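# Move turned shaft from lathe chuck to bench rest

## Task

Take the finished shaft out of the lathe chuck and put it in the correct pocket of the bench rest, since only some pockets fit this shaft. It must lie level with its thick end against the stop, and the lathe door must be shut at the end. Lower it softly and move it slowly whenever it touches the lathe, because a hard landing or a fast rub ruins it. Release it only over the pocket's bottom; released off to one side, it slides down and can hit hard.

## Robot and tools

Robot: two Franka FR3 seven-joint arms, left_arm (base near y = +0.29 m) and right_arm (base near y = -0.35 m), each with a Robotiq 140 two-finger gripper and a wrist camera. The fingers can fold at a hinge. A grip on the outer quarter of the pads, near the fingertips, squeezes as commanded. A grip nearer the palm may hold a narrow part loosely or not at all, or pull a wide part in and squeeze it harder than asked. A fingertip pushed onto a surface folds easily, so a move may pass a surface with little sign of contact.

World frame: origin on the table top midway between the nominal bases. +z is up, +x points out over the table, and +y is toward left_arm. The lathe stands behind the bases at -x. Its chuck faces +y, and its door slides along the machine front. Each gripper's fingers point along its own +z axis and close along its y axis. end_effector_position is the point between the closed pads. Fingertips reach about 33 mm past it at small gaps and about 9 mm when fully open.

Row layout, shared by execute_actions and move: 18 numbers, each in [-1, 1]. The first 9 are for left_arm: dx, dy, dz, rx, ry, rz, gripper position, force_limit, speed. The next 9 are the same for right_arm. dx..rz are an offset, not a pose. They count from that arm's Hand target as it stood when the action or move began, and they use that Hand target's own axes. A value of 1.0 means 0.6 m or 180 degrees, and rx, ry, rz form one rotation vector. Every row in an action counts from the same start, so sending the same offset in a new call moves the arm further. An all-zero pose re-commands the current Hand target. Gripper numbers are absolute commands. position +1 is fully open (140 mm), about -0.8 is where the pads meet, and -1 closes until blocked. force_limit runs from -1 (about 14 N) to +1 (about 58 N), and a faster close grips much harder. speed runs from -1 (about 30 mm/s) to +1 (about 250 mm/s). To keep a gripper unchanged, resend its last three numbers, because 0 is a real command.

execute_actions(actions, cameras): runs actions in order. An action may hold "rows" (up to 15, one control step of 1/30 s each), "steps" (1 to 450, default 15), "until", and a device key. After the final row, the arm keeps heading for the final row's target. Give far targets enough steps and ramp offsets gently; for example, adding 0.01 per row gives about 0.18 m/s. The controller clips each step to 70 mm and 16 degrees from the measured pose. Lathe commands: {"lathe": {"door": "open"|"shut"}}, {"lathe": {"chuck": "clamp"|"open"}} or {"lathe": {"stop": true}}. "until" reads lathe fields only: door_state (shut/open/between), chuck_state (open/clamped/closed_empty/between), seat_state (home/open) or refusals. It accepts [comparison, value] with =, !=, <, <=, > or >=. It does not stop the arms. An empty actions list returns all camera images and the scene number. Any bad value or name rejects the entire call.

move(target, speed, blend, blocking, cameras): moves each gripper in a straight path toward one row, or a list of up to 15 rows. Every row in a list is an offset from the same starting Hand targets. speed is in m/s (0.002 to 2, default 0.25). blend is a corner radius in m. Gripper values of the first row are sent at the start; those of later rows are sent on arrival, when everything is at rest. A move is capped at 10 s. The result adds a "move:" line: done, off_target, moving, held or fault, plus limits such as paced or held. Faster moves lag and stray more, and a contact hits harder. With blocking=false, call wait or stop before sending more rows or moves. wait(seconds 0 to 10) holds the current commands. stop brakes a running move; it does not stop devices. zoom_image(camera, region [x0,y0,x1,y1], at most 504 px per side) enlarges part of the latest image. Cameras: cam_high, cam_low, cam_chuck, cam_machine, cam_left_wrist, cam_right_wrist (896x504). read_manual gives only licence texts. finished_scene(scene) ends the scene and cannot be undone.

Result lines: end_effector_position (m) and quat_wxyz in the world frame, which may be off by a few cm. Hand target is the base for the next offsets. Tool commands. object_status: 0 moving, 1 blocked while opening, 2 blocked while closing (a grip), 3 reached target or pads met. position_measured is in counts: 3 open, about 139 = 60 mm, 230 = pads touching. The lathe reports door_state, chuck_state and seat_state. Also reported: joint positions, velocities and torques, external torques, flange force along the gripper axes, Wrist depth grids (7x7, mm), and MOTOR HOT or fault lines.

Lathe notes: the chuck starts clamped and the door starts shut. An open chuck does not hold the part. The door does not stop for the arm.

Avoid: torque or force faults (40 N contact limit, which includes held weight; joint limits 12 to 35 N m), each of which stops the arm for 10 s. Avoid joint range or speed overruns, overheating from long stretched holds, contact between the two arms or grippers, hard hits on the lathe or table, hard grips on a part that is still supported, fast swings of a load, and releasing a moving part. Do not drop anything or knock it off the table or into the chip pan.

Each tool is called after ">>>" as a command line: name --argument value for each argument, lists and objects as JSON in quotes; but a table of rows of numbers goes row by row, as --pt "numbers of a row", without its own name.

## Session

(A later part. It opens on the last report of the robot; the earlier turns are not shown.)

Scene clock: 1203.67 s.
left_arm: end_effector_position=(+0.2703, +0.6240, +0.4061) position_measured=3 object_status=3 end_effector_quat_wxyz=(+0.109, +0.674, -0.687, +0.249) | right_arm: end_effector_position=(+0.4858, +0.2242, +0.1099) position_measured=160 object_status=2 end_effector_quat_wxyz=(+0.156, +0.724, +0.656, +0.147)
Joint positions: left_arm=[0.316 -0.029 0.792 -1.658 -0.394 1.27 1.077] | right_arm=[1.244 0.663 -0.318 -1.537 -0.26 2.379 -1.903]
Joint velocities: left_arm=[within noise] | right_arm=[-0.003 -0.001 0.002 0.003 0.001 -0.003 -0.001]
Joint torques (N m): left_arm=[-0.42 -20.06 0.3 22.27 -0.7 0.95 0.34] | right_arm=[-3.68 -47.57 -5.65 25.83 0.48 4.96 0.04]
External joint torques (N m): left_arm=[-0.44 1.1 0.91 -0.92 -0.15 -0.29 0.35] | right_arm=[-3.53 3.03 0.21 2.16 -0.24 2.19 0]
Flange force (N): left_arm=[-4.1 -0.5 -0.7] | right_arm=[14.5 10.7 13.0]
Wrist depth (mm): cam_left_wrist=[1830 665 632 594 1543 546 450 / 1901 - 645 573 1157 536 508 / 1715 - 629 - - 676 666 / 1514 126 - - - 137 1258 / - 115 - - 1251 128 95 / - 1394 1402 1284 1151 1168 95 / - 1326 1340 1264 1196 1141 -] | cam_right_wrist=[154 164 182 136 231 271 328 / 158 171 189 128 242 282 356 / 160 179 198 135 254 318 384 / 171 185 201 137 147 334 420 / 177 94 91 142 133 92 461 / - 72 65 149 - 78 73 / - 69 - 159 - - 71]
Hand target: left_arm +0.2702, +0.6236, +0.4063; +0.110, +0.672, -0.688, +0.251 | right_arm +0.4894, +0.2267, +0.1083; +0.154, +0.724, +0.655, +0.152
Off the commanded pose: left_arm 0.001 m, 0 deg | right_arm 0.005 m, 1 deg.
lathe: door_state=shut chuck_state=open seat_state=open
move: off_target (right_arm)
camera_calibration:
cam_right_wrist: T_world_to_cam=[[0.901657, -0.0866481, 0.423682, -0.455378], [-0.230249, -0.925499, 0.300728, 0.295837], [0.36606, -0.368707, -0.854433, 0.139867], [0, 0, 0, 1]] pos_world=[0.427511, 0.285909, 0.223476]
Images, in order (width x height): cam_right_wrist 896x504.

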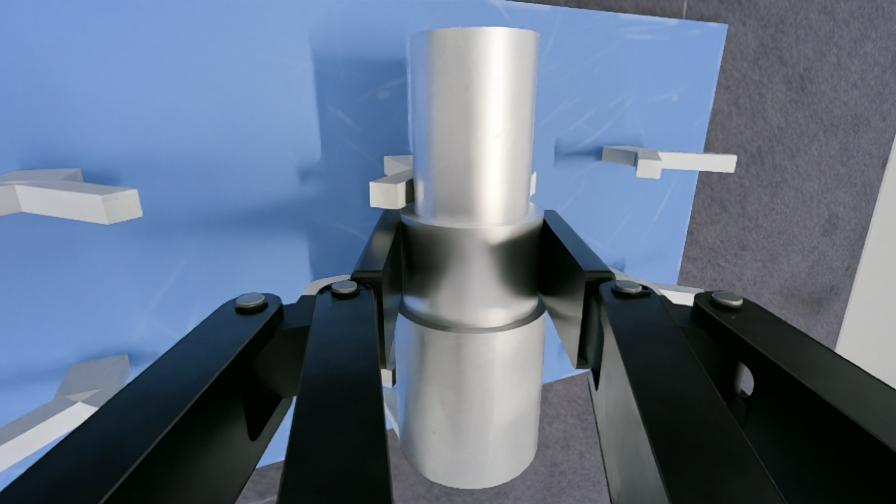

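>>> move --target '[0,0,0,0,0,0,1,1,1,-0.0107,-0.0027,-0.0052,0,0,0,-1,1,-1]' --speed 0.01 --cameras '["cam_right_wrist","cam_high"]'

>>> zoom_image --camera "cam_high" --region '[420, 210, 520, 290]'

Scene clock: 1215.27 s.
left_arm: end_effector_position=(+0.2703, +0.6240, +0.4061) position_measured=3 object_status=3 end_effector_quat_wxyz=(+0.109, +0.674, -0.687, +0.249) | right_arm: end_effector_position=(+0.4850, +0.2231, +0.1101) position_measured=160 object_status=2 end_effector_quat_wxyz=(+0.152, +0.723, +0.656, +0.153)
Joint positions: left_arm=[0.316 -0.029 0.792 -1.658 -0.394 1.27 1.077] | right_arm=[1.248 0.648 -0.324 -1.567 -0.26 2.408 -1.9]
Joint torques (N m): left_arm=[-0.39 -20.04 0.22 22.26 -0.7 0.96 0.33] | right_arm=[-0.32 -51.42 -6.64 22.26 0.52 2.37 -0.05]
External joint torques (N m): left_arm=[-0.44 1.03 0.79 -0.87 -0.16 -0.29 0.34] | right_arm=[-0.44 -1.49 -0.99 -1.28 -0.24 -0.43 -0.1]
Flange force (N): left_arm=[-3.8 -0.5 -0.6] | right_arm=[-9.7 -3.4 -4.4]
Wrist depth (mm): cam_left_wrist=[1777 666 637 598 - 552 448 / 1691 709 652 - 1284 538 504 / 1817 - - - 1326 683 665 / 1668 126 580 - - 136 1135 / - 115 583 572 1120 128 95 / - 1402 1593 1245 1245 1162 95 / - 1326 1340 1245 1191 1135 -] | cam_right_wrist=[155 165 182 136 233 274 331 / 159 172 190 128 244 284 358 / 160 179 197 135 254 320 386 / 171 186 201 137 147 343 421 / 177 94 91 142 133 92 463 / - 72 65 149 - 78 74 / - 69 - 160 - - 71]
Hand target: left_arm +0.2702, +0.6236, +0.4063; +0.110, +0.672, -0.688, +0.251 | right_arm +0.4860, +0.2205, +0.1104; +0.154, +0.724, +0.655, +0.152
Off the commanded pose: left_arm 0.001 m, 0 deg | right_arm 0.003 m, 0 deg.
lathe: door_state=shut chuck_state=open seat_state=open
move: done
camera_calibration:
cam_right_wrist: T_world_to_cam=[[0.900385, -0.0893134, 0.425828, -0.453999], [-0.228125, -0.930299, 0.287233, 0.296126], [0.370494, -0.355762, -0.858002, 0.135266], [0, 0, 0, 1]] pos_world=[0.426212, 0.28306, 0.224327]
Images, in order (width x height): cam_high 896x504, cam_right_wrist 896x504.

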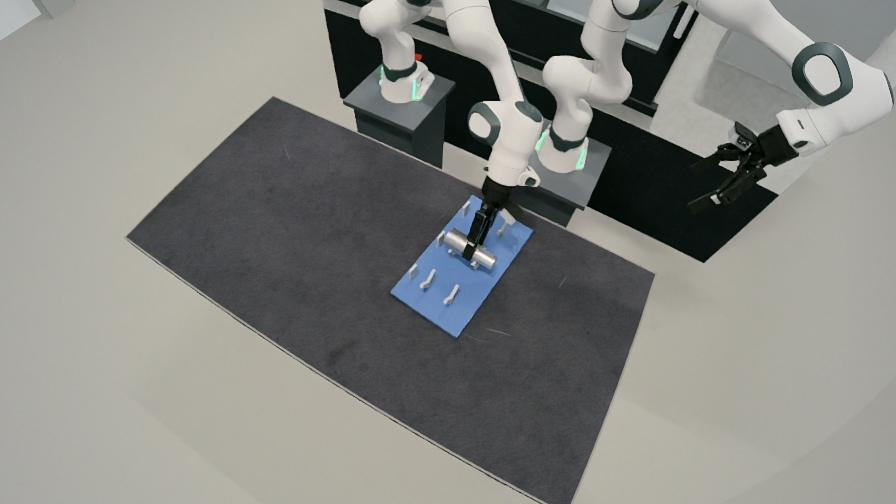

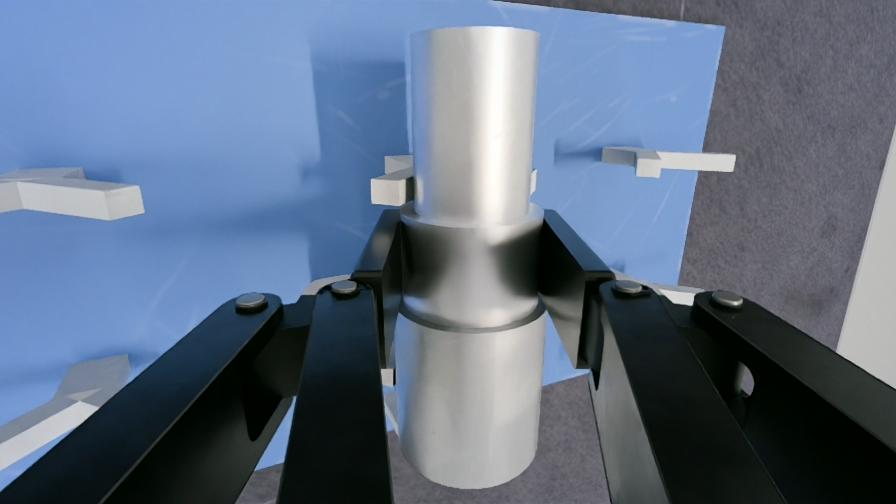

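Scaled by 5.040.

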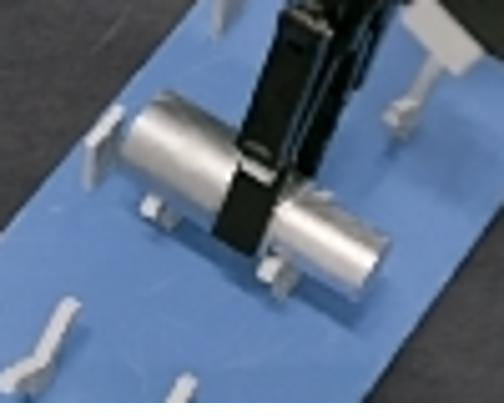

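>>> move --target '[0,0,0,0,0,0,1,1,1,-0.01,0.0025,-0.0024,0,0,0,-1,1,-1]' --speed 0.01 --cameras '["cam_right_wrist","cam_high"]'

>>> zoom_image --camera "cam_high" --region '[420, 210, 520, 290]'

Scene clock: 1234.87 s.
left_arm: end_effector_position=(+0.2703, +0.6240, +0.4061) position_measured=3 object_status=3 end_effector_quat_wxyz=(+0.109, +0.674, -0.687, +0.249) | right_arm: end_effector_position=(+0.4845, +0.2163, +0.1098) position_measured=160 object_status=2 end_effector_quat_wxyz=(+0.152, +0.725, +0.655, +0.151)
Joint positions: left_arm=[0.316 -0.029 0.792 -1.658 -0.394 1.27 1.077] | right_arm=[1.251 0.633 -0.331 -1.593 -0.26 2.417 -1.9]
Joint torques (N m): left_arm=[-0.38 -20.08 0.26 22.25 -0.68 0.94 0.37] | right_arm=[-0.58 -52.28 -7.18 23.71 0.34 2.44 -0.11]
External joint torques (N m): left_arm=[-0.39 0.96 0.88 -0.87 -0.14 -0.31 0.38] | right_arm=[-0.48 -2.75 -1.32 0.21 -0.43 -0.36 -0.15]
Flange force (N): left_arm=[-3.8 -0.3 -0.6] | right_arm=[-6.6 -0.9 -5.7]
Wrist depth (mm): cam_left_wrist=[1764 699 635 604 1418 550 448 / 1764 695 632 588 1214 533 508 / 1614 658 619 - 804 687 526 / 1593 137 594 555 - 136 1202 / - 115 - 550 1239 128 95 / - 100 1312 1277 1214 1168 95 / - 1386 1312 1251 1185 1208 -] | cam_right_wrist=[155 165 183 136 231 269 330 / 159 172 190 128 243 284 356 / 126 179 197 135 256 315 386 / 171 186 201 137 146 341 419 / 176 94 91 142 133 92 459 / - 72 65 149 - 78 74 / - 69 - 160 - - 71]
Hand target: left_arm +0.2702, +0.6236, +0.4063; +0.110, +0.672, -0.688, +0.251 | right_arm +0.4861, +0.2144, +0.1122; +0.154, +0.724, +0.655, +0.152
Off the commanded pose: left_arm 0.001 m, 0 deg | right_arm 0.003 m, 0 deg.
lathe: door_state=shut chuck_state=open seat_state=open
move: done
camera_calibration:
cam_right_wrist: T_world_to_cam=[[0.901049, -0.0929644, 0.423637, -0.453233], [-0.231381, -0.929186, 0.288229, 0.29094], [0.366842, -0.357731, -0.858752, 0.135167], [0, 0, 0, 1]] pos_world=[0.426119, 0.276556, 0.224224]
Images, in order (width x height): cam_high 896x504, cam_right_wrist 896x504.

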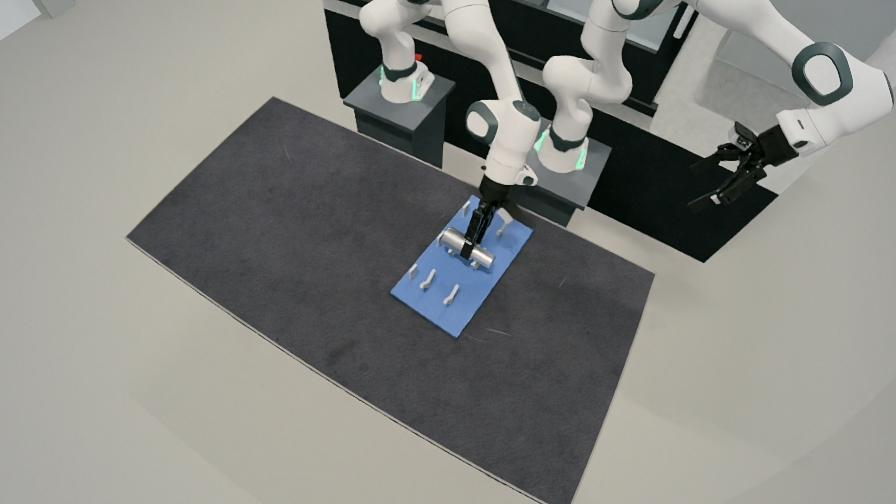

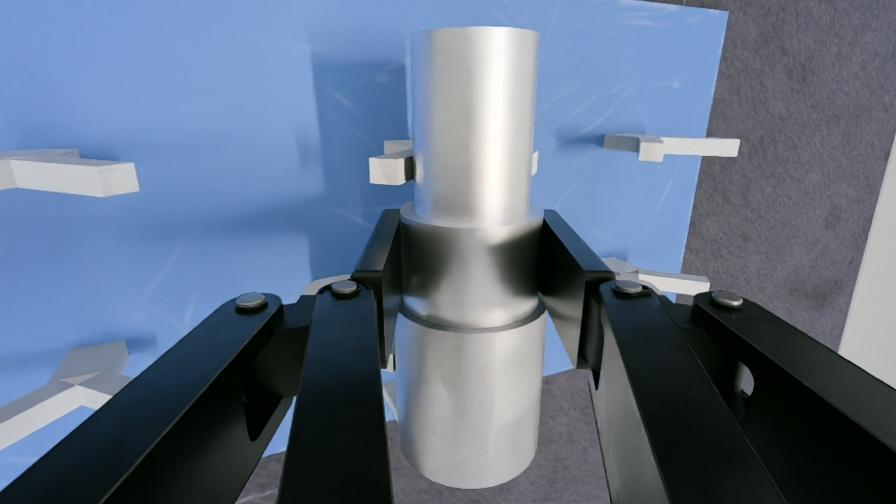

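Scaled by 5.040.

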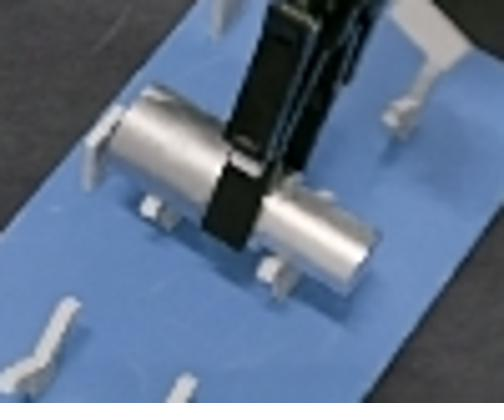

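>>> move --target '[0,0,0,0,0,0,1,1,1,-0.0067,0,0,0,0,0,-1,1,-1]' --speed 0.01

Scene clock: 1238.63 s.
left_arm: end_effector_position=(+0.2703, +0.6240, +0.4061) position_measured=3 object_status=3 end_effector_quat_wxyz=(+0.109, +0.674, -0.687, +0.249) | right_arm: end_effector_position=(+0.4841, +0.2121, +0.1097) position_measured=160 object_status=2 end_effector_quat_wxyz=(+0.152, +0.726, +0.654, +0.151)
Joint positions: left_arm=[0.316 -0.029 0.792 -1.658 -0.394 1.27 1.077] | right_arm=[1.254 0.623 -0.336 -1.611 -0.26 2.426 -1.9]
Joint velocities: left_arm=[within noise] | right_arm=[0.002 -0.001 -0.003 -0.001 -0.001 0.003 -0.002]
Joint torques (N m): left_arm=[-0.45 -20.02 0.32 22.25 -0.7 0.94 0.29] | right_arm=[-0.49 -51.69 -6.28 23.36 0.2 2.43 -0.18]
External joint torques (N m): left_arm=[-0.46 1.08 0.94 -0.92 -0.16 -0.3 0.3] | right_arm=[-0.3 -2.38 -0.31 -0.15 -0.58 -0.38 -0.22]
Flange force (N): left_arm=[-3.9 -0.5 -0.7] | right_arm=[-6.6 -1.4 -5.3]
Wrist depth (mm): cam_left_wrist=[1947 681 634 600 1298 546 449 / 701 659 661 - 1232 537 507 / 1582 - - - 876 679 658 / 665 125 585 564 - 137 1157 / - 115 - 566 1245 128 95 / - 1434 1370 1277 1214 1174 95 / - 1370 1333 1251 1208 - -] | cam_right_wrist=[155 165 182 136 231 266 328 / 159 172 190 128 243 275 355 / 125 179 197 135 257 319 384 / 170 185 201 137 147 341 417 / 175 94 91 142 133 92 457 / - 72 65 149 - 78 74 / - 69 - 160 - - 71]
Hand target: left_arm +0.2702, +0.6236, +0.4063; +0.110, +0.672, -0.688, +0.251 | right_arm +0.4857, +0.2104, +0.1121; +0.154, +0.724, +0.655, +0.152
Off the commanded pose: left_arm 0.001 m, 0 deg | right_arm 0.003 m, 0 deg.
lathe: door_state=shut chuck_state=open seat_state=open
move: done

>>> move --target '[0,0,0,0,0,0,1,1,1,-0.005,0,0,0,0,0,-1,1,-1]' --speed 0.01 --cameras '["cam_right_wrist","cam_high"]'

>>> zoom_image --camera "cam_high" --region '[420, 210, 520, 290]'

Scene clock: 1243.23 s.
left_arm: end_effector_position=(+0.2703, +0.6240, +0.4061) position_measured=3 object_status=3 end_effector_quat_wxyz=(+0.109, +0.674, -0.687, +0.249) | right_arm: end_effector_position=(+0.4838, +0.2091, +0.1096) position_measured=160 object_status=2 end_effector_quat_wxyz=(+0.152, +0.726, +0.654, +0.151)
Joint positions: left_arm=[0.316 -0.029 0.792 -1.658 -0.394 1.27 1.077] | right_arm=[1.257 0.616 -0.341 -1.625 -0.26 2.432 -1.9]
Joint velocities: left_arm=[within noise] | right_arm=[0.003 0.001 -0.002 -0.004 0 0.003 0]
Joint torques (N m): left_arm=[-0.42 -20.04 0.29 22.3 -0.69 0.96 0.3] | right_arm=[-0.05 -51.59 -6.51 23.75 0.15 2.47 -0.22]
External joint torques (N m): left_arm=[-0.43 1.11 0.9 -0.94 -0.15 -0.3 0.31] | right_arm=[-0.1 -2.65 -0.69 0.33 -0.63 -0.34 -0.26]
Flange force (N): left_arm=[-4.0 -0.5 -0.6] | right_arm=[-5.6 -0.9 -5.7]
Wrist depth (mm): cam_left_wrist=[1790 666 635 607 1443 546 451 / 1703 678 - - 1370 537 506 / 693 678 - - 936 678 647 / 1552 137 - - 1258 136 1146 / - 115 - - 1220 128 95 / - 1386 1426 1271 1232 1168 95 / - 1410 1333 1245 1191 1135 -] | cam_right_wrist=[155 165 182 136 230 266 329 / 158 172 190 128 240 276 354 / 164 179 198 135 256 287 385 / 170 186 201 137 147 318 417 / 174 94 91 142 133 92 457 / - 72 65 149 - 78 74 / - 69 - 160 - - 71]
Hand target: left_arm +0.2702, +0.6236, +0.4063; +0.110, +0.672, -0.688, +0.251 | right_arm +0.4855, +0.2075, +0.1121; +0.154, +0.724, +0.655, +0.152
Off the commanded pose: left_arm 0.001 m, 0 deg | right_arm 0.003 m, 0 deg.
lathe: door_state=shut chuck_state=open seat_state=open
move: done
camera_calibration:
cam_right_wrist: T_world_to_cam=[[0.901113, -0.0958263, 0.422863, -0.452539], [-0.233668, -0.928854, 0.287452, 0.285369], [0.365232, -0.357837, -0.859394, 0.133461], [0, 0, 0, 1]] pos_world=[0.425726, 0.269459, 0.224027]
Images, in order (width x height): cam_high 896x504, cam_right_wrist 896x504.

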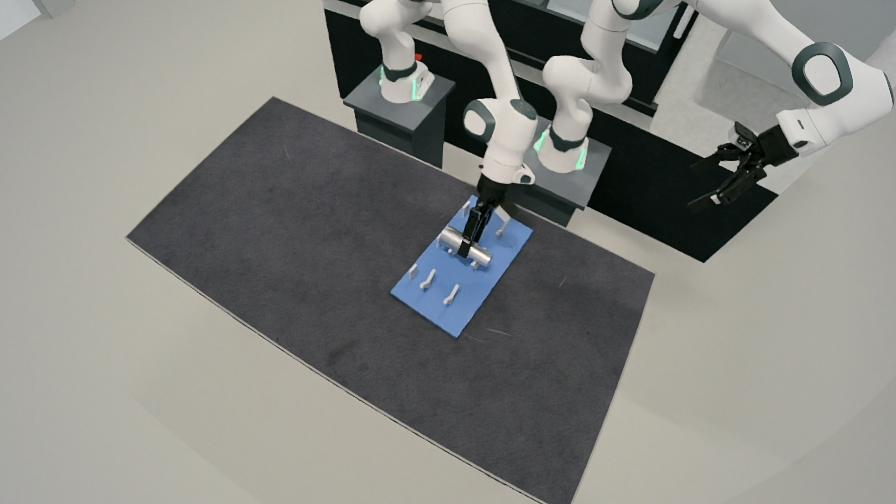

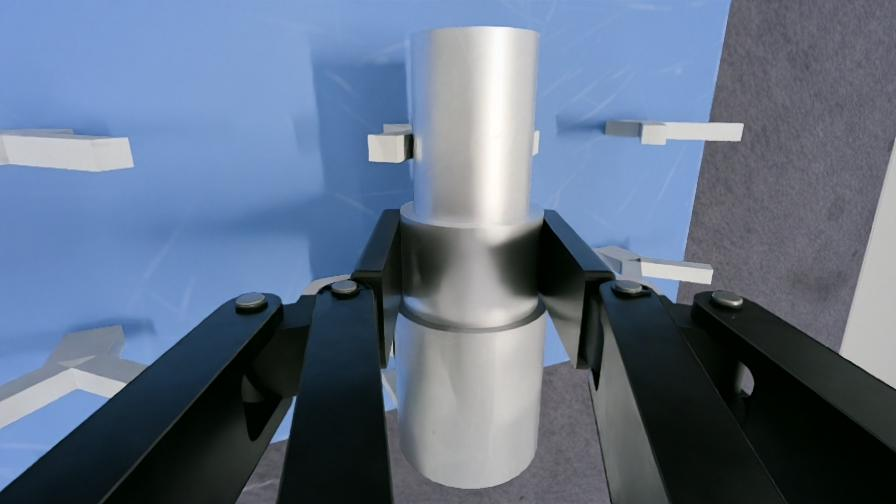

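Scaled by 5.040.

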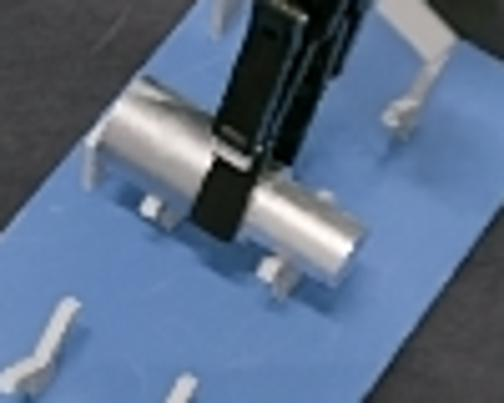

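>>> move --target '[0,0,0,0,0,0,1,1,1,-0.004,0,0,0,0,0,-1,1,-1]' --speed 0.008

Scene clock: 1262.80 s.
left_arm: end_effector_position=(+0.2703, +0.6240, +0.4061) position_measured=3 object_status=3 end_effector_quat_wxyz=(+0.109, +0.674, -0.687, +0.249) | right_arm: end_effector_position=(+0.4836, +0.2067, +0.1095) position_measured=160 object_status=2 end_effector_quat_wxyz=(+0.151, +0.726, +0.653, +0.151)
Joint positions: left_arm=[0.316 -0.029 0.792 -1.658 -0.394 1.27 1.077] | right_arm=[1.259 0.61 -0.345 -1.636 -0.26 2.437 -1.9]
Joint torques (N m): left_arm=[-0.38 -20.01 0.26 22.28 -0.69 0.95 0.34] | right_arm=[-1.13 -51.29 -6.62 22.84 0.11 2.36 -0.27]
External joint torques (N m): left_arm=[-0.5 1.09 0.77 -0.83 -0.16 -0.29 0.35] | right_arm=[-1.1 -2.61 -0.71 -0.5 -0.68 -0.44 -0.31]
Flange force (N): left_arm=[-4.0 -0.8 -0.9] | right_arm=[-8.7 -1.1 -5.6]
Wrist depth (mm): cam_left_wrist=[1858 703 634 600 1378 546 448 / 1727 683 - 583 - 539 506 / 1715 - - 574 969 678 1039 / 668 136 564 565 1026 136 1185 / - 115 572 - 1239 128 95 / - 1394 1355 1245 1214 1179 95 / - 1386 1486 1232 1191 1135 -] | cam_right_wrist=[155 165 182 136 230 266 327 / 157 172 189 128 243 282 351 / 165 179 198 135 256 318 385 / 170 185 201 137 147 343 412 / 173 94 91 142 133 92 452 / - 72 65 148 - 78 74 / - 69 - 160 - - 71]
Hand target: left_arm +0.2702, +0.6236, +0.4063; +0.110, +0.672, -0.688, +0.251 | right_arm +0.4852, +0.2051, +0.1120; +0.154, +0.724, +0.655, +0.152
Off the commanded pose: left_arm 0.001 m, 0 deg | right_arm 0.003 m, 0 deg.
lathe: door_state=shut chuck_state=open seat_state=open
move: done

>>> move --target '[0,0,0,0,0,0,1,1,1,-0.0035,0,0,0,0,0,-1,1,-1]' --speed 0.008

Scene clock: 1265.80 s.
left_arm: end_effector_position=(+0.2703, +0.6240, +0.4061) position_measured=3 object_status=3 end_effector_quat_wxyz=(+0.109, +0.674, -0.687, +0.249) | right_arm: end_effector_position=(+0.4834, +0.2046, +0.1094) position_measured=160 object_status=2 end_effector_quat_wxyz=(+0.151, +0.726, +0.653, +0.151)
Joint positions: left_arm=[0.316 -0.029 0.792 -1.658 -0.394 1.27 1.077] | right_arm=[1.261 0.605 -0.348 -1.645 -0.26 2.442 -1.9]
Joint torques (N m): left_arm=[-0.39 -20.04 0.26 22.25 -0.69 0.95 0.36] | right_arm=[-0.5 -51.21 -6.83 23.82 0.08 2.47 -0.28]
External joint torques (N m): left_arm=[-0.43 1.02 0.86 -0.86 -0.16 -0.29 0.37] | right_arm=[-0.57 -2.44 -0.94 0.32 -0.71 -0.36 -0.32]
Flange force (N): left_arm=[-3.9 -0.5 -0.7] | right_arm=[-5.1 0.0 -5.1]
Wrist depth (mm): cam_left_wrist=[1887 - 639 609 1333 547 448 / 1790 630 - 590 885 537 511 / 1752 - 629 - - 616 661 / 1624 125 598 - - 136 1130 / - 115 568 - 1258 128 95 / - 115 1378 1394 1239 1196 95 / - 1394 1319 1271 1196 1120 -] | cam_right_wrist=[154 165 182 136 230 266 330 / 156 171 188 128 243 278 356 / 165 179 200 135 257 318 383 / 170 186 201 137 147 342 420 / 173 94 91 142 134 92 457 / - 72 65 148 - 78 73 / - 69 - 161 - - 71]
Hand target: left_arm +0.2702, +0.6236, +0.4063; +0.110, +0.672, -0.688, +0.251 | right_arm +0.4850, +0.2030, +0.1120; +0.154, +0.724, +0.655, +0.152
Off the commanded pose: left_arm 0.001 m, 0 deg | right_arm 0.003 m, 0 deg.
lathe: door_state=shut chuck_state=open seat_state=open
move: done

>>> move --target '[0,0,0,0,0,0,1,1,1,-0.0035,0,0,0,0,0,-1,1,-1]' --speed 0.008 --cameras '["cam_right_wrist","cam_high","cam_low"]'

>>> zoom_image --camera "cam_high" --region '[420, 210, 520, 290]'

>>> zoom_image --camera "cam_low" --region '[480, 210, 590, 290]'

Scene clock: 1273.77 s.
left_arm: end_effector_position=(+0.2703, +0.6240, +0.4061) position_measured=3 object_status=3 end_effector_quat_wxyz=(+0.109, +0.674, -0.687, +0.249) | right_arm: end_effector_position=(+0.4832, +0.2025, +0.1093) position_measured=160 object_status=2 end_effector_quat_wxyz=(+0.151, +0.727, +0.653, +0.151)
Joint positions: left_arm=[0.316 -0.029 0.792 -1.658 -0.394 1.27 1.077] | right_arm=[1.262 0.6 -0.35 -1.654 -0.261 2.446 -1.9]
Joint torques (N m): left_arm=[-0.41 -20.03 0.24 22.29 -0.68 0.96 0.32] | right_arm=[-0.97 -50.91 -6.5 23.43 0.06 2.38 -0.29]
External joint torques (N m): left_arm=[-0.37 1.05 0.9 -0.92 -0.13 -0.3 0.33] | right_arm=[-1.07 -2.68 -0.67 0.16 -0.74 -0.42 -0.33]
Flange force (N): left_arm=[-3.9 -0.4 -0.6] | right_arm=[-6.0 0.4 -5.3]
Wrist depth (mm): cam_left_wrist=[1844 685 642 600 1277 549 450 / 1803 - - - 1326 536 506 / 1657 - 639 578 834 678 622 / 1533 124 610 554 1264 136 1135 / - 115 588 - - 128 95 / - 1410 1469 1312 1232 1174 95 / - 1378 1305 1277 1196 1146 -] | cam_right_wrist=[155 165 183 136 230 266 329 / 156 171 188 128 242 279 356 / 165 179 199 135 257 318 385 / 171 185 200 137 147 341 417 / 170 94 91 142 133 92 455 / - 72 65 149 - 78 74 / - 69 - 160 - - 71]
Hand target: left_arm +0.2702, +0.6236, +0.4063; +0.110, +0.672, -0.688, +0.251 | right_arm +0.4848, +0.2009, +0.1119; +0.154, +0.724, +0.655, +0.152
Off the commanded pose: left_arm 0.001 m, 0 deg | right_arm 0.003 m, 0 deg.
lathe: door_state=shut chuck_state=open seat_state=open
move: done
camera_calibration:
cam_right_wrist: T_world_to_cam=[[0.901002, -0.0978099, 0.422644, -0.452025], [-0.235365, -0.928611, 0.286854, 0.279973], [0.364415, -0.357932, -0.859701, 0.131552], [0, 0, 0, 1]] pos_world=[0.425232, 0.26286, 0.22383]
Images, in order (width x height): cam_high 896x504, cam_low 896x504, cam_right_wrist 896x504.

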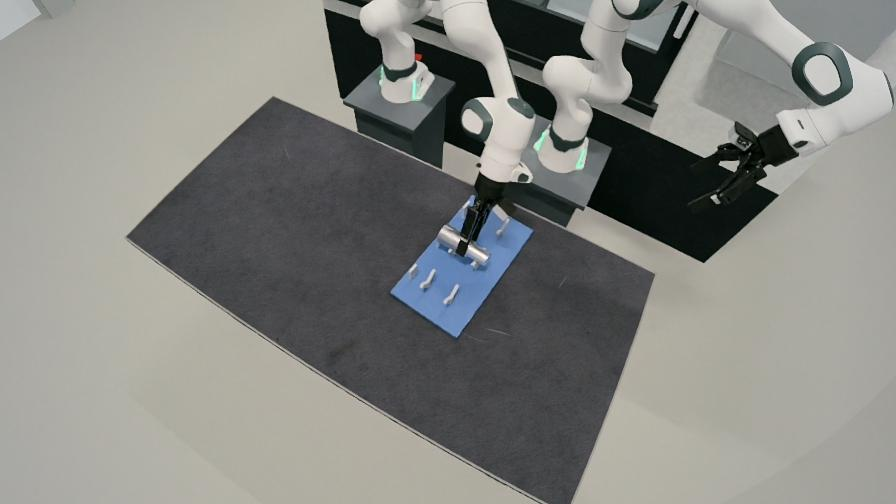

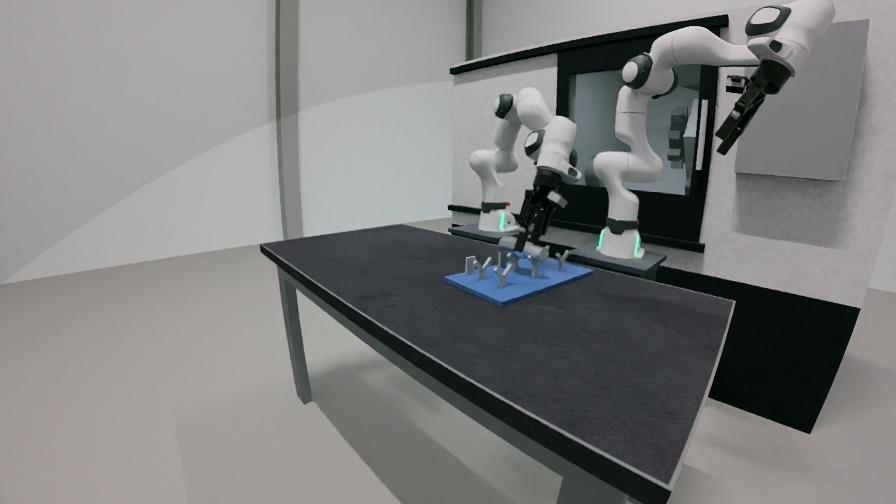

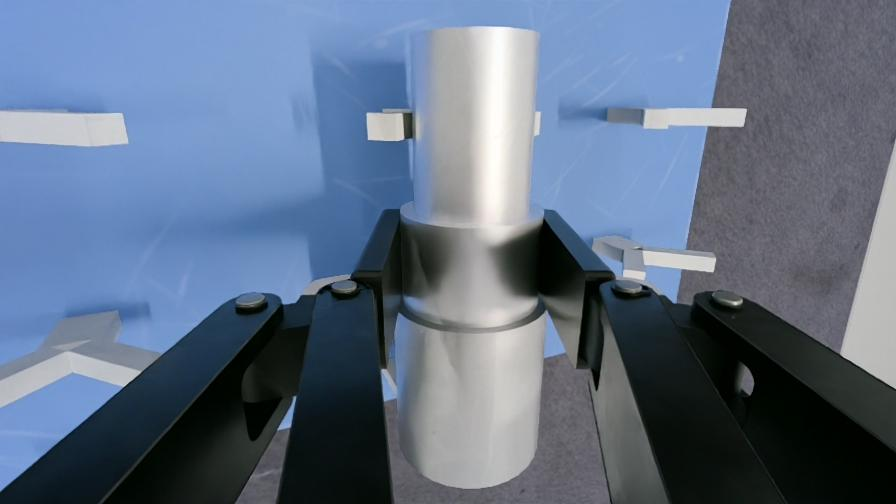

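Scaled by 5.040.

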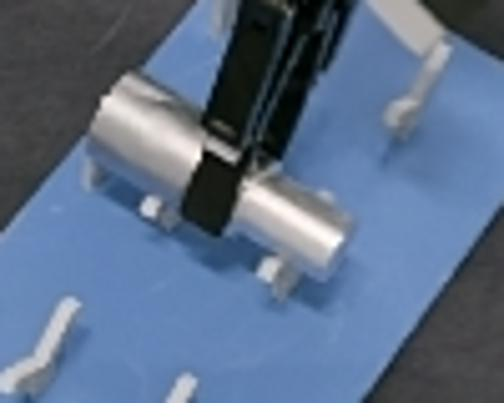

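Scaled by 4.582.

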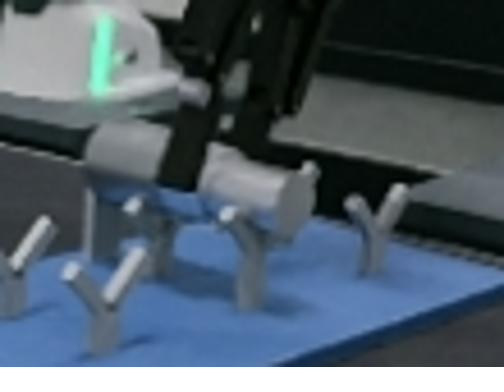

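>>> move --target '[0,0,0,0,0,0,1,1,1,-0.005,0,0,0,0,0,-1,1,-1]' --speed 0.008

Scene clock: 1285.50 s.
left_arm: end_effector_position=(+0.2703, +0.6240, +0.4061) position_measured=3 object_status=3 end_effector_quat_wxyz=(+0.109, +0.674, -0.687, +0.249) | right_arm: end_effector_position=(+0.4829, +0.2000, +0.1093) position_measured=160 object_status=2 end_effector_quat_wxyz=(+0.151, +0.726, +0.653, +0.152)
Joint positions: left_arm=[0.316 -0.029 0.792 -1.658 -0.394 1.27 1.077] | right_arm=[1.264 0.593 -0.353 -1.667 -0.262 2.453 -1.9]
Joint velocities: left_arm=[within noise] | right_arm=[0.001 -0.001 -0.002 -0.002 0 0.003 -0.001]
Joint torques (N m): left_arm=[-0.4 -20.02 0.24 22.29 -0.7 0.94 0.29] | right_arm=[-0.63 -50.98 -6.75 22.63 0.02 2.24 -0.34]
External joint torques (N m): left_arm=[-0.45 1.18 0.81 -0.93 -0.15 -0.31 0.29] | right_arm=[-0.7 -2.74 -0.87 -0.77 -0.78 -0.59 -0.38]
Flange force (N): left_arm=[-4.1 -0.8 -0.7] | right_arm=[-10.0 -2.1 -6.7]
Wrist depth (mm): cam_left_wrist=[1803 652 637 609 1319 547 448 / 1803 - 629 597 1284 536 504 / 1614 - - - 1141 674 658 / 1635 136 - - 1095 136 1168 / - 115 588 537 1258 127 95 / - 591 1277 1220 1251 1185 95 / - 1378 1312 1258 1191 1130 -] | cam_right_wrist=[155 165 182 136 231 266 330 / 158 171 188 128 243 279 355 / 165 179 200 135 257 317 385 / 170 186 200 137 147 338 417 / 164 94 91 142 133 92 455 / - 72 65 149 - 78 73 / - 69 - 160 - - 71]
Hand target: left_arm +0.2702, +0.6236, +0.4063; +0.110, +0.672, -0.688, +0.251 | right_arm +0.4845, +0.1979, +0.1119; +0.154, +0.724, +0.655, +0.152
Off the commanded pose: left_arm 0.001 m, 0 deg | right_arm 0.004 m, 1 deg.
lathe: door_state=shut chuck_state=open seat_state=open
move: off_target (right_arm)

>>> move --target '[0,0,0,0,0,0,1,1,1,-0.004,0,0,0,0,0,-1,1,-1]' --speed 0.008 --cameras '["cam_right_wrist"]'

Scene clock: 1289.67 s.
left_arm: end_effector_position=(+0.2703, +0.6240, +0.4061) position_measured=3 object_status=3 end_effector_quat_wxyz=(+0.109, +0.674, -0.687, +0.249) | right_arm: end_effector_position=(+0.4824, +0.1999, +0.1097) position_measured=160 object_status=2 end_effector_quat_wxyz=(+0.150, +0.725, +0.654, +0.154)
Joint positions: left_arm=[0.316 -0.029 0.792 -1.658 -0.394 1.27 1.077] | right_arm=[1.266 0.588 -0.355 -1.676 -0.264 2.463 -1.9]
Joint velocities: left_arm=[within noise] | right_arm=[0.001 -0.001 -0.001 -0.001 0 0.003 0.001]
Joint torques (N m): left_arm=[-0.37 -20.02 0.28 22.27 -0.69 0.95 0.33] | right_arm=[-1.15 -51.2 -7.07 22.21 0.15 1.57 -0.24]
External joint torques (N m): left_arm=[-0.34 1.06 0.94 -0.94 -0.14 -0.3 0.34] | right_arm=[-1.53 -3.23 -1.45 -1.12 -0.67 -1.28 -0.28]
Flange force (N): left_arm=[-4.0 -0.4 -0.6] | right_arm=[-11.4 -1.5 -8.4]
Wrist depth (mm): cam_left_wrist=[1817 - 637 601 1326 547 448 / 1635 668 640 590 915 537 506 / 1764 - 556 580 922 678 659 / 1443 124 - - 1220 136 1141 / - 115 - 557 1214 127 95 / - 1378 1378 1305 1220 - 95 / - 1386 1319 1220 1196 1168 -] | cam_right_wrist=[155 166 183 134 232 267 332 / 158 172 189 128 243 280 359 / 165 180 201 135 257 320 386 / 170 186 200 137 147 342 421 / 170 94 91 142 133 92 434 / - 72 65 149 - 78 74 / - 69 - 160 - - 71]
Hand target: left_arm +0.2702, +0.6236, +0.4063; +0.110, +0.672, -0.688, +0.251 | right_arm +0.4843, +0.1955, +0.1119; +0.154, +0.724, +0.655, +0.152
Off the commanded pose: left_arm 0.001 m, 0 deg | right_arm 0.005 m, 1 deg.
lathe: door_state=shut chuck_state=open seat_state=open
move: off_target (right_arm)
camera_calibration:
cam_right_wrist: T_world_to_cam=[[0.900262, -0.0963905, 0.424543, -0.45188], [-0.232531, -0.930888, 0.281738, 0.276915], [0.368046, -0.352357, -0.860457, 0.128447], [0, 0, 0, 1]] pos_world=[0.423927, 0.259479, 0.224349]
Images, in order (width x height): cam_right_wrist 896x504.

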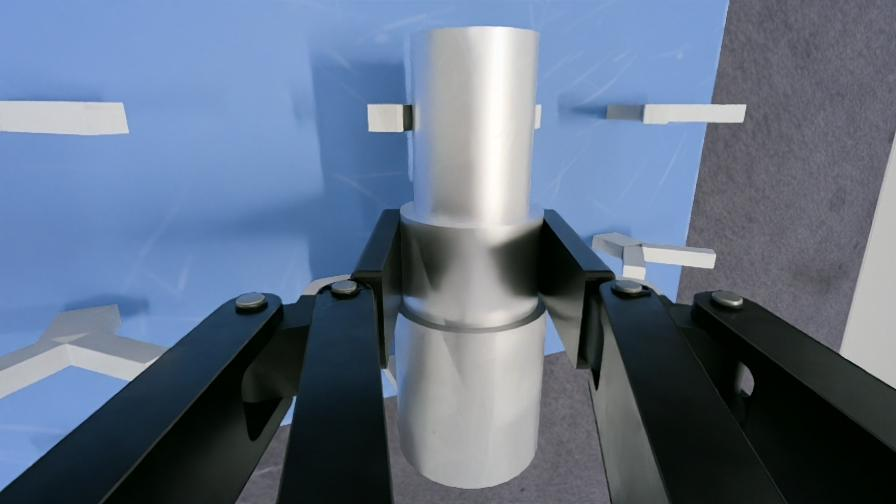

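>>> move --target '[0,0,0,0,0,0,1,1,1,0.0047,-0.0042,0.0018,0,0,0,-1,1,-1]' --speed 0.008

Scene clock: 1301.30 s.
left_arm: end_effector_position=(+0.2703, +0.6240, +0.4061) position_measured=3 object_status=3 end_effector_quat_wxyz=(+0.109, +0.674, -0.687, +0.249) | right_arm: end_effector_position=(+0.4824, +0.2000, +0.1097) position_measured=160 object_status=2 end_effector_quat_wxyz=(+0.151, +0.725, +0.654, +0.154)
Joint positions: left_arm=[0.316 -0.029 0.792 -1.658 -0.394 1.27 1.077] | right_arm=[1.268 0.59 -0.357 -1.674 -0.264 2.46 -1.9]
Joint torques (N m): left_arm=[-0.41 -20 0.26 22.25 -0.68 0.95 0.34] | right_arm=[-0.31 -48.87 -6.12 24.37 0.33 1.9 -0.17]
External joint torques (N m): left_arm=[-0.46 1.13 0.84 -0.95 -0.14 -0.3 0.35] | right_arm=[-0.44 -1.04 -0.27 1.17 -0.47 -0.92 -0.21]
Flange force (N): left_arm=[-4.0 -0.5 -0.5] | right_arm=[3.7 3.4 -2.4]
Wrist depth (mm): cam_left_wrist=[1844 707 635 601 1312 534 449 / 1624 - - - 1333 533 507 / 1803 679 - - 902 691 989 / 670 136 592 - 1378 136 1185 / - 115 - - 1251 127 95 / - 1386 1386 1220 1208 1174 95 / - 1386 1333 1258 1208 1151 -] | cam_right_wrist=[155 165 183 136 232 268 332 / 158 172 189 128 244 280 358 / 165 179 200 135 258 320 401 / 171 186 200 137 148 341 420 / 169 94 91 142 134 92 460 / - 72 65 149 - 78 74 / - 69 - 161 - - 71]
Hand target: left_arm +0.2702, +0.6236, +0.4063; +0.110, +0.672, -0.688, +0.251 | right_arm +0.4828, +0.1985, +0.1099; +0.154, +0.724, +0.655, +0.152
Off the commanded pose: left_arm 0.001 m, 0 deg | right_arm 0.002 m, 0 deg.
lathe: door_state=shut chuck_state=open seat_state=open
move: done

>>> execute_actions --actions '[{"rows":[[0,0,0,0,0,0,1,1,1,0,0,0,0,0,0,-0.1,1,-1]],"steps":30},{"rows":[[0,0,0,0,0,0,1,1,1,0,0,0,0,0,0,0.15,1,-1]],"steps":45}]' --cameras '["cam_right_wrist","cam_high"]'

Scene clock: 1307.20 s.
left_arm: end_effector_position=(+0.2703, +0.6240, +0.4061) position_measured=3 object_status=3 end_effector_quat_wxyz=(+0.109, +0.674, -0.687, +0.249) | right_arm: end_effector_position=(+0.4827, +0.1984, +0.1092) position_measured=110 object_status=3 end_effector_quat_wxyz=(+0.152, +0.726, +0.653, +0.152)
Joint positions: left_arm=[0.316 -0.029 0.792 -1.658 -0.394 1.27 1.077] | right_arm=[1.269 0.59 -0.359 -1.673 -0.264 2.456 -1.9]
Joint torques (N m): left_arm=[-0.42 -20.1 0.24 22.29 -0.69 0.95 0.3] | right_arm=[-0.23 -48.39 -5.82 23.82 0.68 2.5 -0.07]
External joint torques (N m): left_arm=[-0.23 0.95 1.05 -0.92 -0.12 -0.29 0.31] | right_arm=[-0.44 -0.6 -0.02 0.63 -0.13 -0.31 -0.12]
External joint torques at the end of the 1st action: left_arm=[-0.34 1.09 0.91 -0.89 -0.14 -0.29 0.37] | right_arm=[-0.39 -0.36 0.06 0.53 -0.13 -0.33 -0.1]
Flange force (N): left_arm=[-3.8 -0.1 -0.6] | right_arm=[1.8 2.1 -0.8]
Flange force at the end of the 1st action (N): left_arm=[-4.3 -0.5 -0.9] | right_arm=[2.0 2.0 -0.5]
Wrist depth (mm): cam_left_wrist=[1817 - 644 604 734 546 450 / 1715 - 634 619 1340 537 507 / 1668 - 644 - 1185 679 668 / - 126 610 - 1226 136 1208 / - 115 601 561 1251 127 95 / - 115 1355 1277 1214 1168 95 / - 1394 1348 1258 1179 1141 -] | cam_right_wrist=[154 165 182 124 230 266 331 / 157 172 188 129 242 279 356 / 165 179 200 135 258 319 385 / 171 186 155 137 147 339 421 / 171 88 110 143 151 95 94 / - 72 231 149 322 - 74 / - - 265 160 340 - -]
Hand target: left_arm +0.2702, +0.6236, +0.4063; +0.110, +0.672, -0.688, +0.251 | right_arm +0.4828, +0.1985, +0.1099; +0.154, +0.724, +0.655, +0.152
Off the commanded pose: left_arm 0.001 m, 0 deg | right_arm 0.001 m, 0 deg.
lathe: door_state=shut chuck_state=open seat_state=open
camera_calibration:
cam_right_wrist: T_world_to_cam=[[0.900141, -0.095911, 0.424909, -0.452112], [-0.234594, -0.928651, 0.287356, 0.275702], [0.367032, -0.358342, -0.858416, 0.128894], [0, 0, 0, 1]] pos_world=[0.424335, 0.258857, 0.223527]
Images, in order (width x height): cam_high 896x504, cam_right_wrist 896x504.

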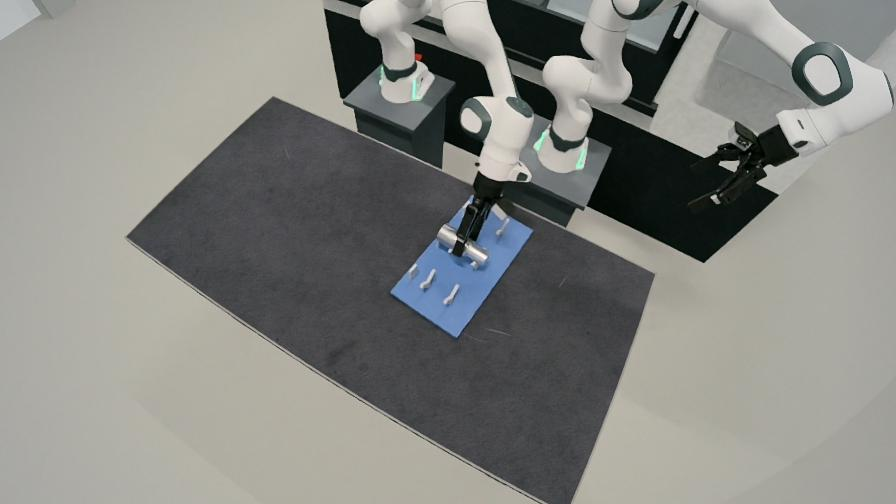

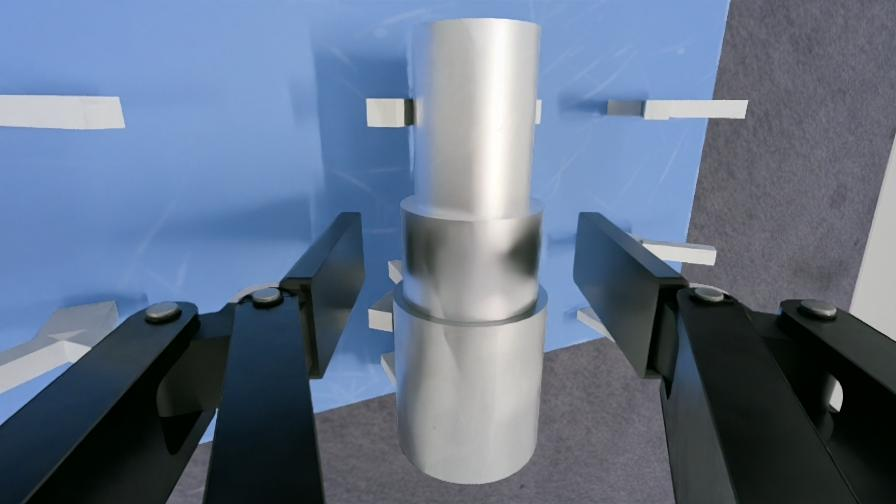

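>>> move --target '[0,0,0,0,0,0,1,1,1,0,0,-0.2,0,0,0,0.15,1,-1]' --speed 0.08 --cameras '["cam_right_wrist","cam_high","cam_low"]'

>>> zoom_image --camera "cam_high" --region '[420, 210, 520, 290]'

>>> zoom_image --camera "cam_low" --region '[480, 210, 590, 290]'

Scene clock: 1315.43 s.
left_arm: end_effector_position=(+0.2703, +0.6240, +0.4061) position_measured=3 object_status=3 end_effector_quat_wxyz=(+0.109, +0.674, -0.687, +0.249) | right_arm: end_effector_position=(+0.4323, +0.2022, +0.2187) position_measured=110 object_status=3 end_effector_quat_wxyz=(+0.153, +0.723, +0.656, +0.152)
Joint positions: left_arm=[0.316 -0.029 0.792 -1.658 -0.394 1.27 1.077] | right_arm=[1.384 0.381 -0.393 -1.697 -0.297 2.256 -1.887]
Joint velocities: left_arm=[within noise] | right_arm=[0.001 0.001 0 0.002 -0.001 -0.004 0.001]
Joint torques (N m): left_arm=[-0.38 -20.02 0.32 22.28 -0.69 0.95 0.34] | right_arm=[-0.57 -43.55 -4.42 24.93 0.51 2.51 0.19]
External joint torques (N m): left_arm=[-0.38 0.98 0.94 -0.79 -0.15 -0.29 0.35] | right_arm=[-0.59 -0.55 0.05 0.29 -0.1 -0.28 0.15]
Flange force (N): left_arm=[-4.0 -0.5 -1.0] | right_arm=[0.1 0.8 -1.1]
Wrist depth (mm): cam_left_wrist=[1844 - 640 604 1264 545 450 / 691 - - 581 1370 539 511 / - - 627 - 1208 705 1009 / 1790 136 - - - 137 1157 / - 115 594 - - 127 95 / - 1402 1348 1305 1326 1196 95 / - 1410 1348 1226 1196 1141 -] | cam_right_wrist=[234 254 280 308 357 425 1570 / 244 258 291 250 368 450 1709 / 254 272 303 257 390 479 1835 / 264 278 155 264 167 511 2029 / 271 88 129 390 432 92 94 / - 72 368 421 483 - 74 / - - 401 448 515 - -]
Hand target: left_arm +0.2702, +0.6236, +0.4063; +0.110, +0.672, -0.688, +0.251 | right_arm +0.4322, +0.2014, +0.2186; +0.154, +0.724, +0.655, +0.152
Off the commanded pose: left_arm 0.001 m, 0 deg | right_arm 0.001 m, 0 deg.
lathe: door_state=shut chuck_state=open seat_state=open
move: done
camera_calibration:
cam_right_wrist: T_world_to_cam=[[0.900654, -0.0884149, 0.425447, -0.454723], [-0.227732, -0.929894, 0.288853, 0.23277], [0.370082, -0.357044, -0.857647, 0.240888], [0, 0, 0, 1]] pos_world=[0.373409, 0.262255, 0.332821]
Images, in order (width x height): cam_high 896x504, cam_low 896x504, cam_right_wrist 896x504.

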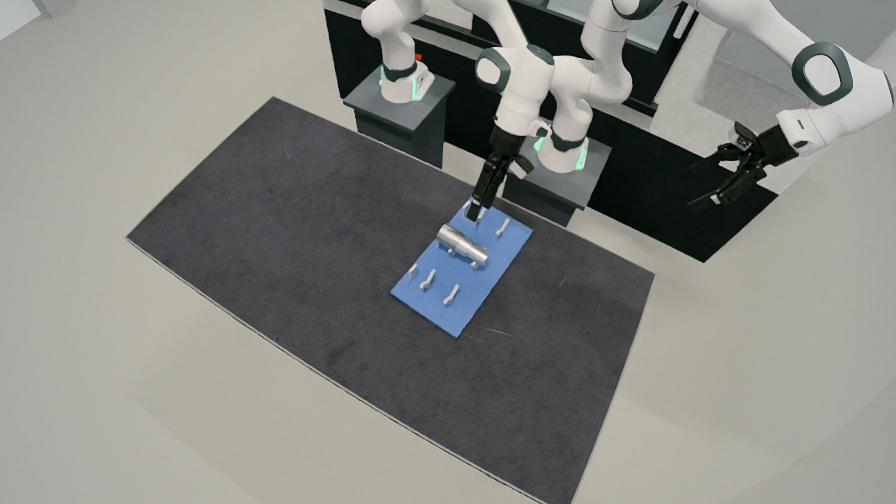

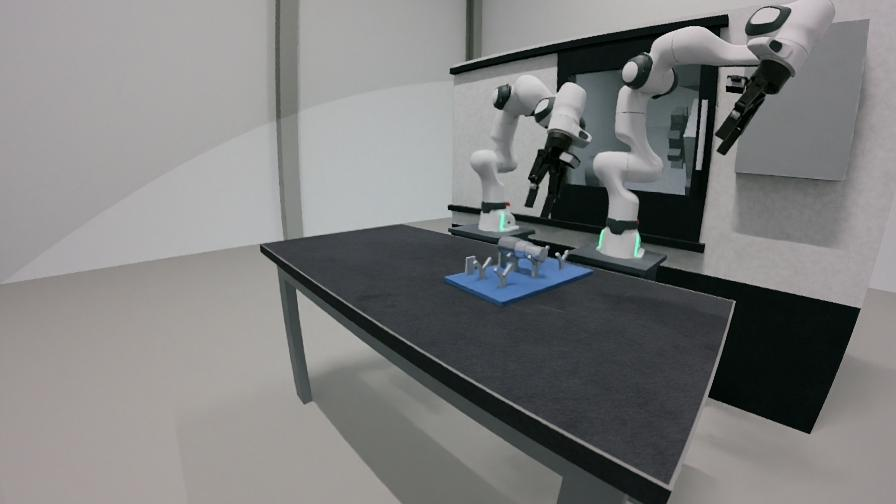

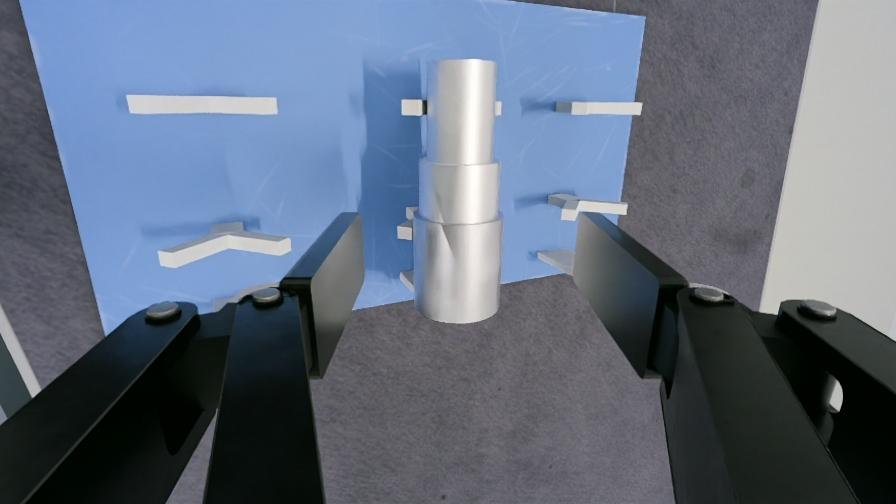

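Scaled by 5.040.

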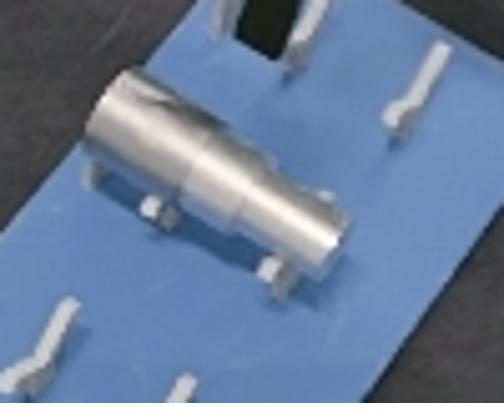

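Scaled by 4.582.

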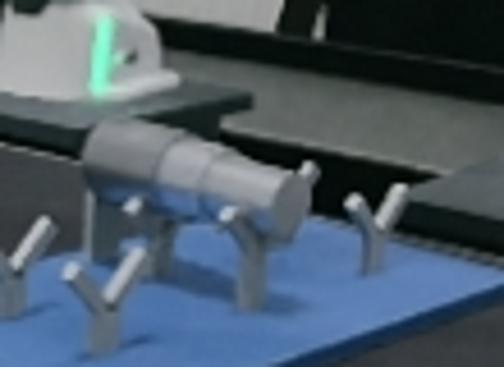

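>>> move --target '[0,0,0,0,0,0,1,1,1,-0.05,0,-0.12,0,0,0,0.15,1,-1]' --speed 0.2 --cameras '["cam_right_wrist"]'

Scene clock: 1343.03 s.
left_arm: end_effector_position=(+0.2703, +0.6240, +0.4061) position_measured=3 object_status=3 end_effector_quat_wxyz=(+0.109, +0.674, -0.687, +0.249) | right_arm: end_effector_position=(+0.3989, +0.1748, +0.2844) position_measured=110 object_status=3 end_effector_quat_wxyz=(+0.152, +0.723, +0.657, +0.153)
Joint positions: left_arm=[0.316 -0.029 0.792 -1.658 -0.394 1.27 1.077] | right_arm=[1.444 0.196 -0.406 -1.775 -0.358 2.146 -1.864]
Joint velocities: left_arm=[within noise] | right_arm=[0 0 0.001 0 0.001 -0.005 0.005]
Joint torques (N m): left_arm=[-0.39 -20.01 0.28 22.26 -0.69 0.95 0.35] | right_arm=[-0.25 -37.94 -2.51 25.13 0.13 2.45 0.13]
External joint torques (N m): left_arm=[-0.41 1.16 0.88 -0.94 -0.14 -0.3 0.36] | right_arm=[-0.36 -0.64 -0.16 0 -0.36 -0.32 0.09]
Flange force (N): left_arm=[-4.3 -0.6 -0.7] | right_arm=[-2.1 -0.6 -1.3]
Wrist depth (mm): cam_left_wrist=[1703 672 635 603 745 551 448 / - - - - 922 538 509 / 1703 656 - - 912 685 1202 / 668 137 - - 985 136 1130 / - 115 - - 1226 128 95 / - 1402 1312 1312 1226 1162 95 / - 1378 1333 1251 1191 1157 -] | cam_right_wrist=[288 303 339 360 427 506 1686 / 301 316 352 368 452 541 1808 / 313 330 367 329 477 579 1981 / - 348 155 442 167 607 2115 / - 88 110 475 517 95 90 / - 72 442 505 566 - 74 / - - 479 534 616 - -]
Hand target: left_arm +0.2702, +0.6236, +0.4063; +0.110, +0.672, -0.688, +0.251 | right_arm +0.3989, +0.1733, +0.2834; +0.154, +0.724, +0.655, +0.152
Off the commanded pose: left_arm 0.001 m, 0 deg | right_arm 0.002 m, 0 deg.
lathe: door_state=shut chuck_state=open seat_state=open
move: done
camera_calibration:
cam_right_wrist: T_world_to_cam=[[0.900812, -0.0878728, 0.425225, -0.455208], [-0.226436, -0.93067, 0.287368, 0.1808], [0.370492, -0.35515, -0.858256, 0.299581], [0, 0, 0, 1]] pos_world=[0.340004, 0.234661, 0.398727]
Images, in order (width x height): cam_right_wrist 896x504.

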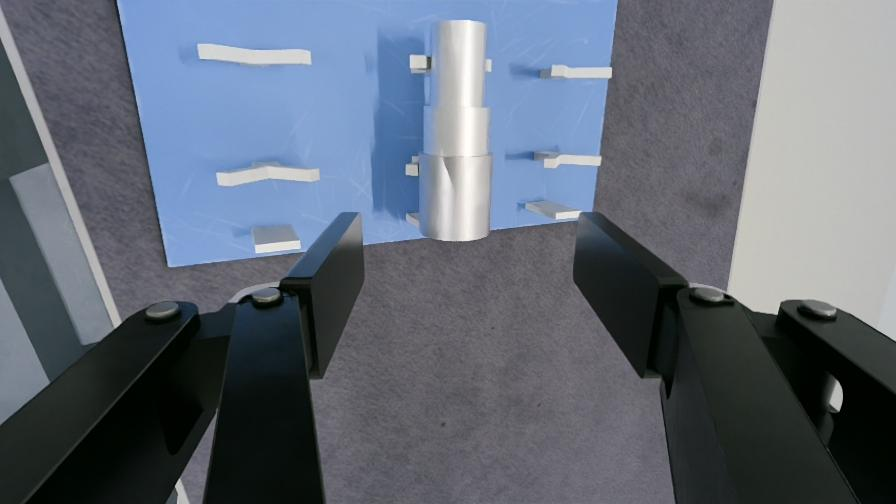

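>>> finished_scene --scene 1

The scene is finished: the task was done.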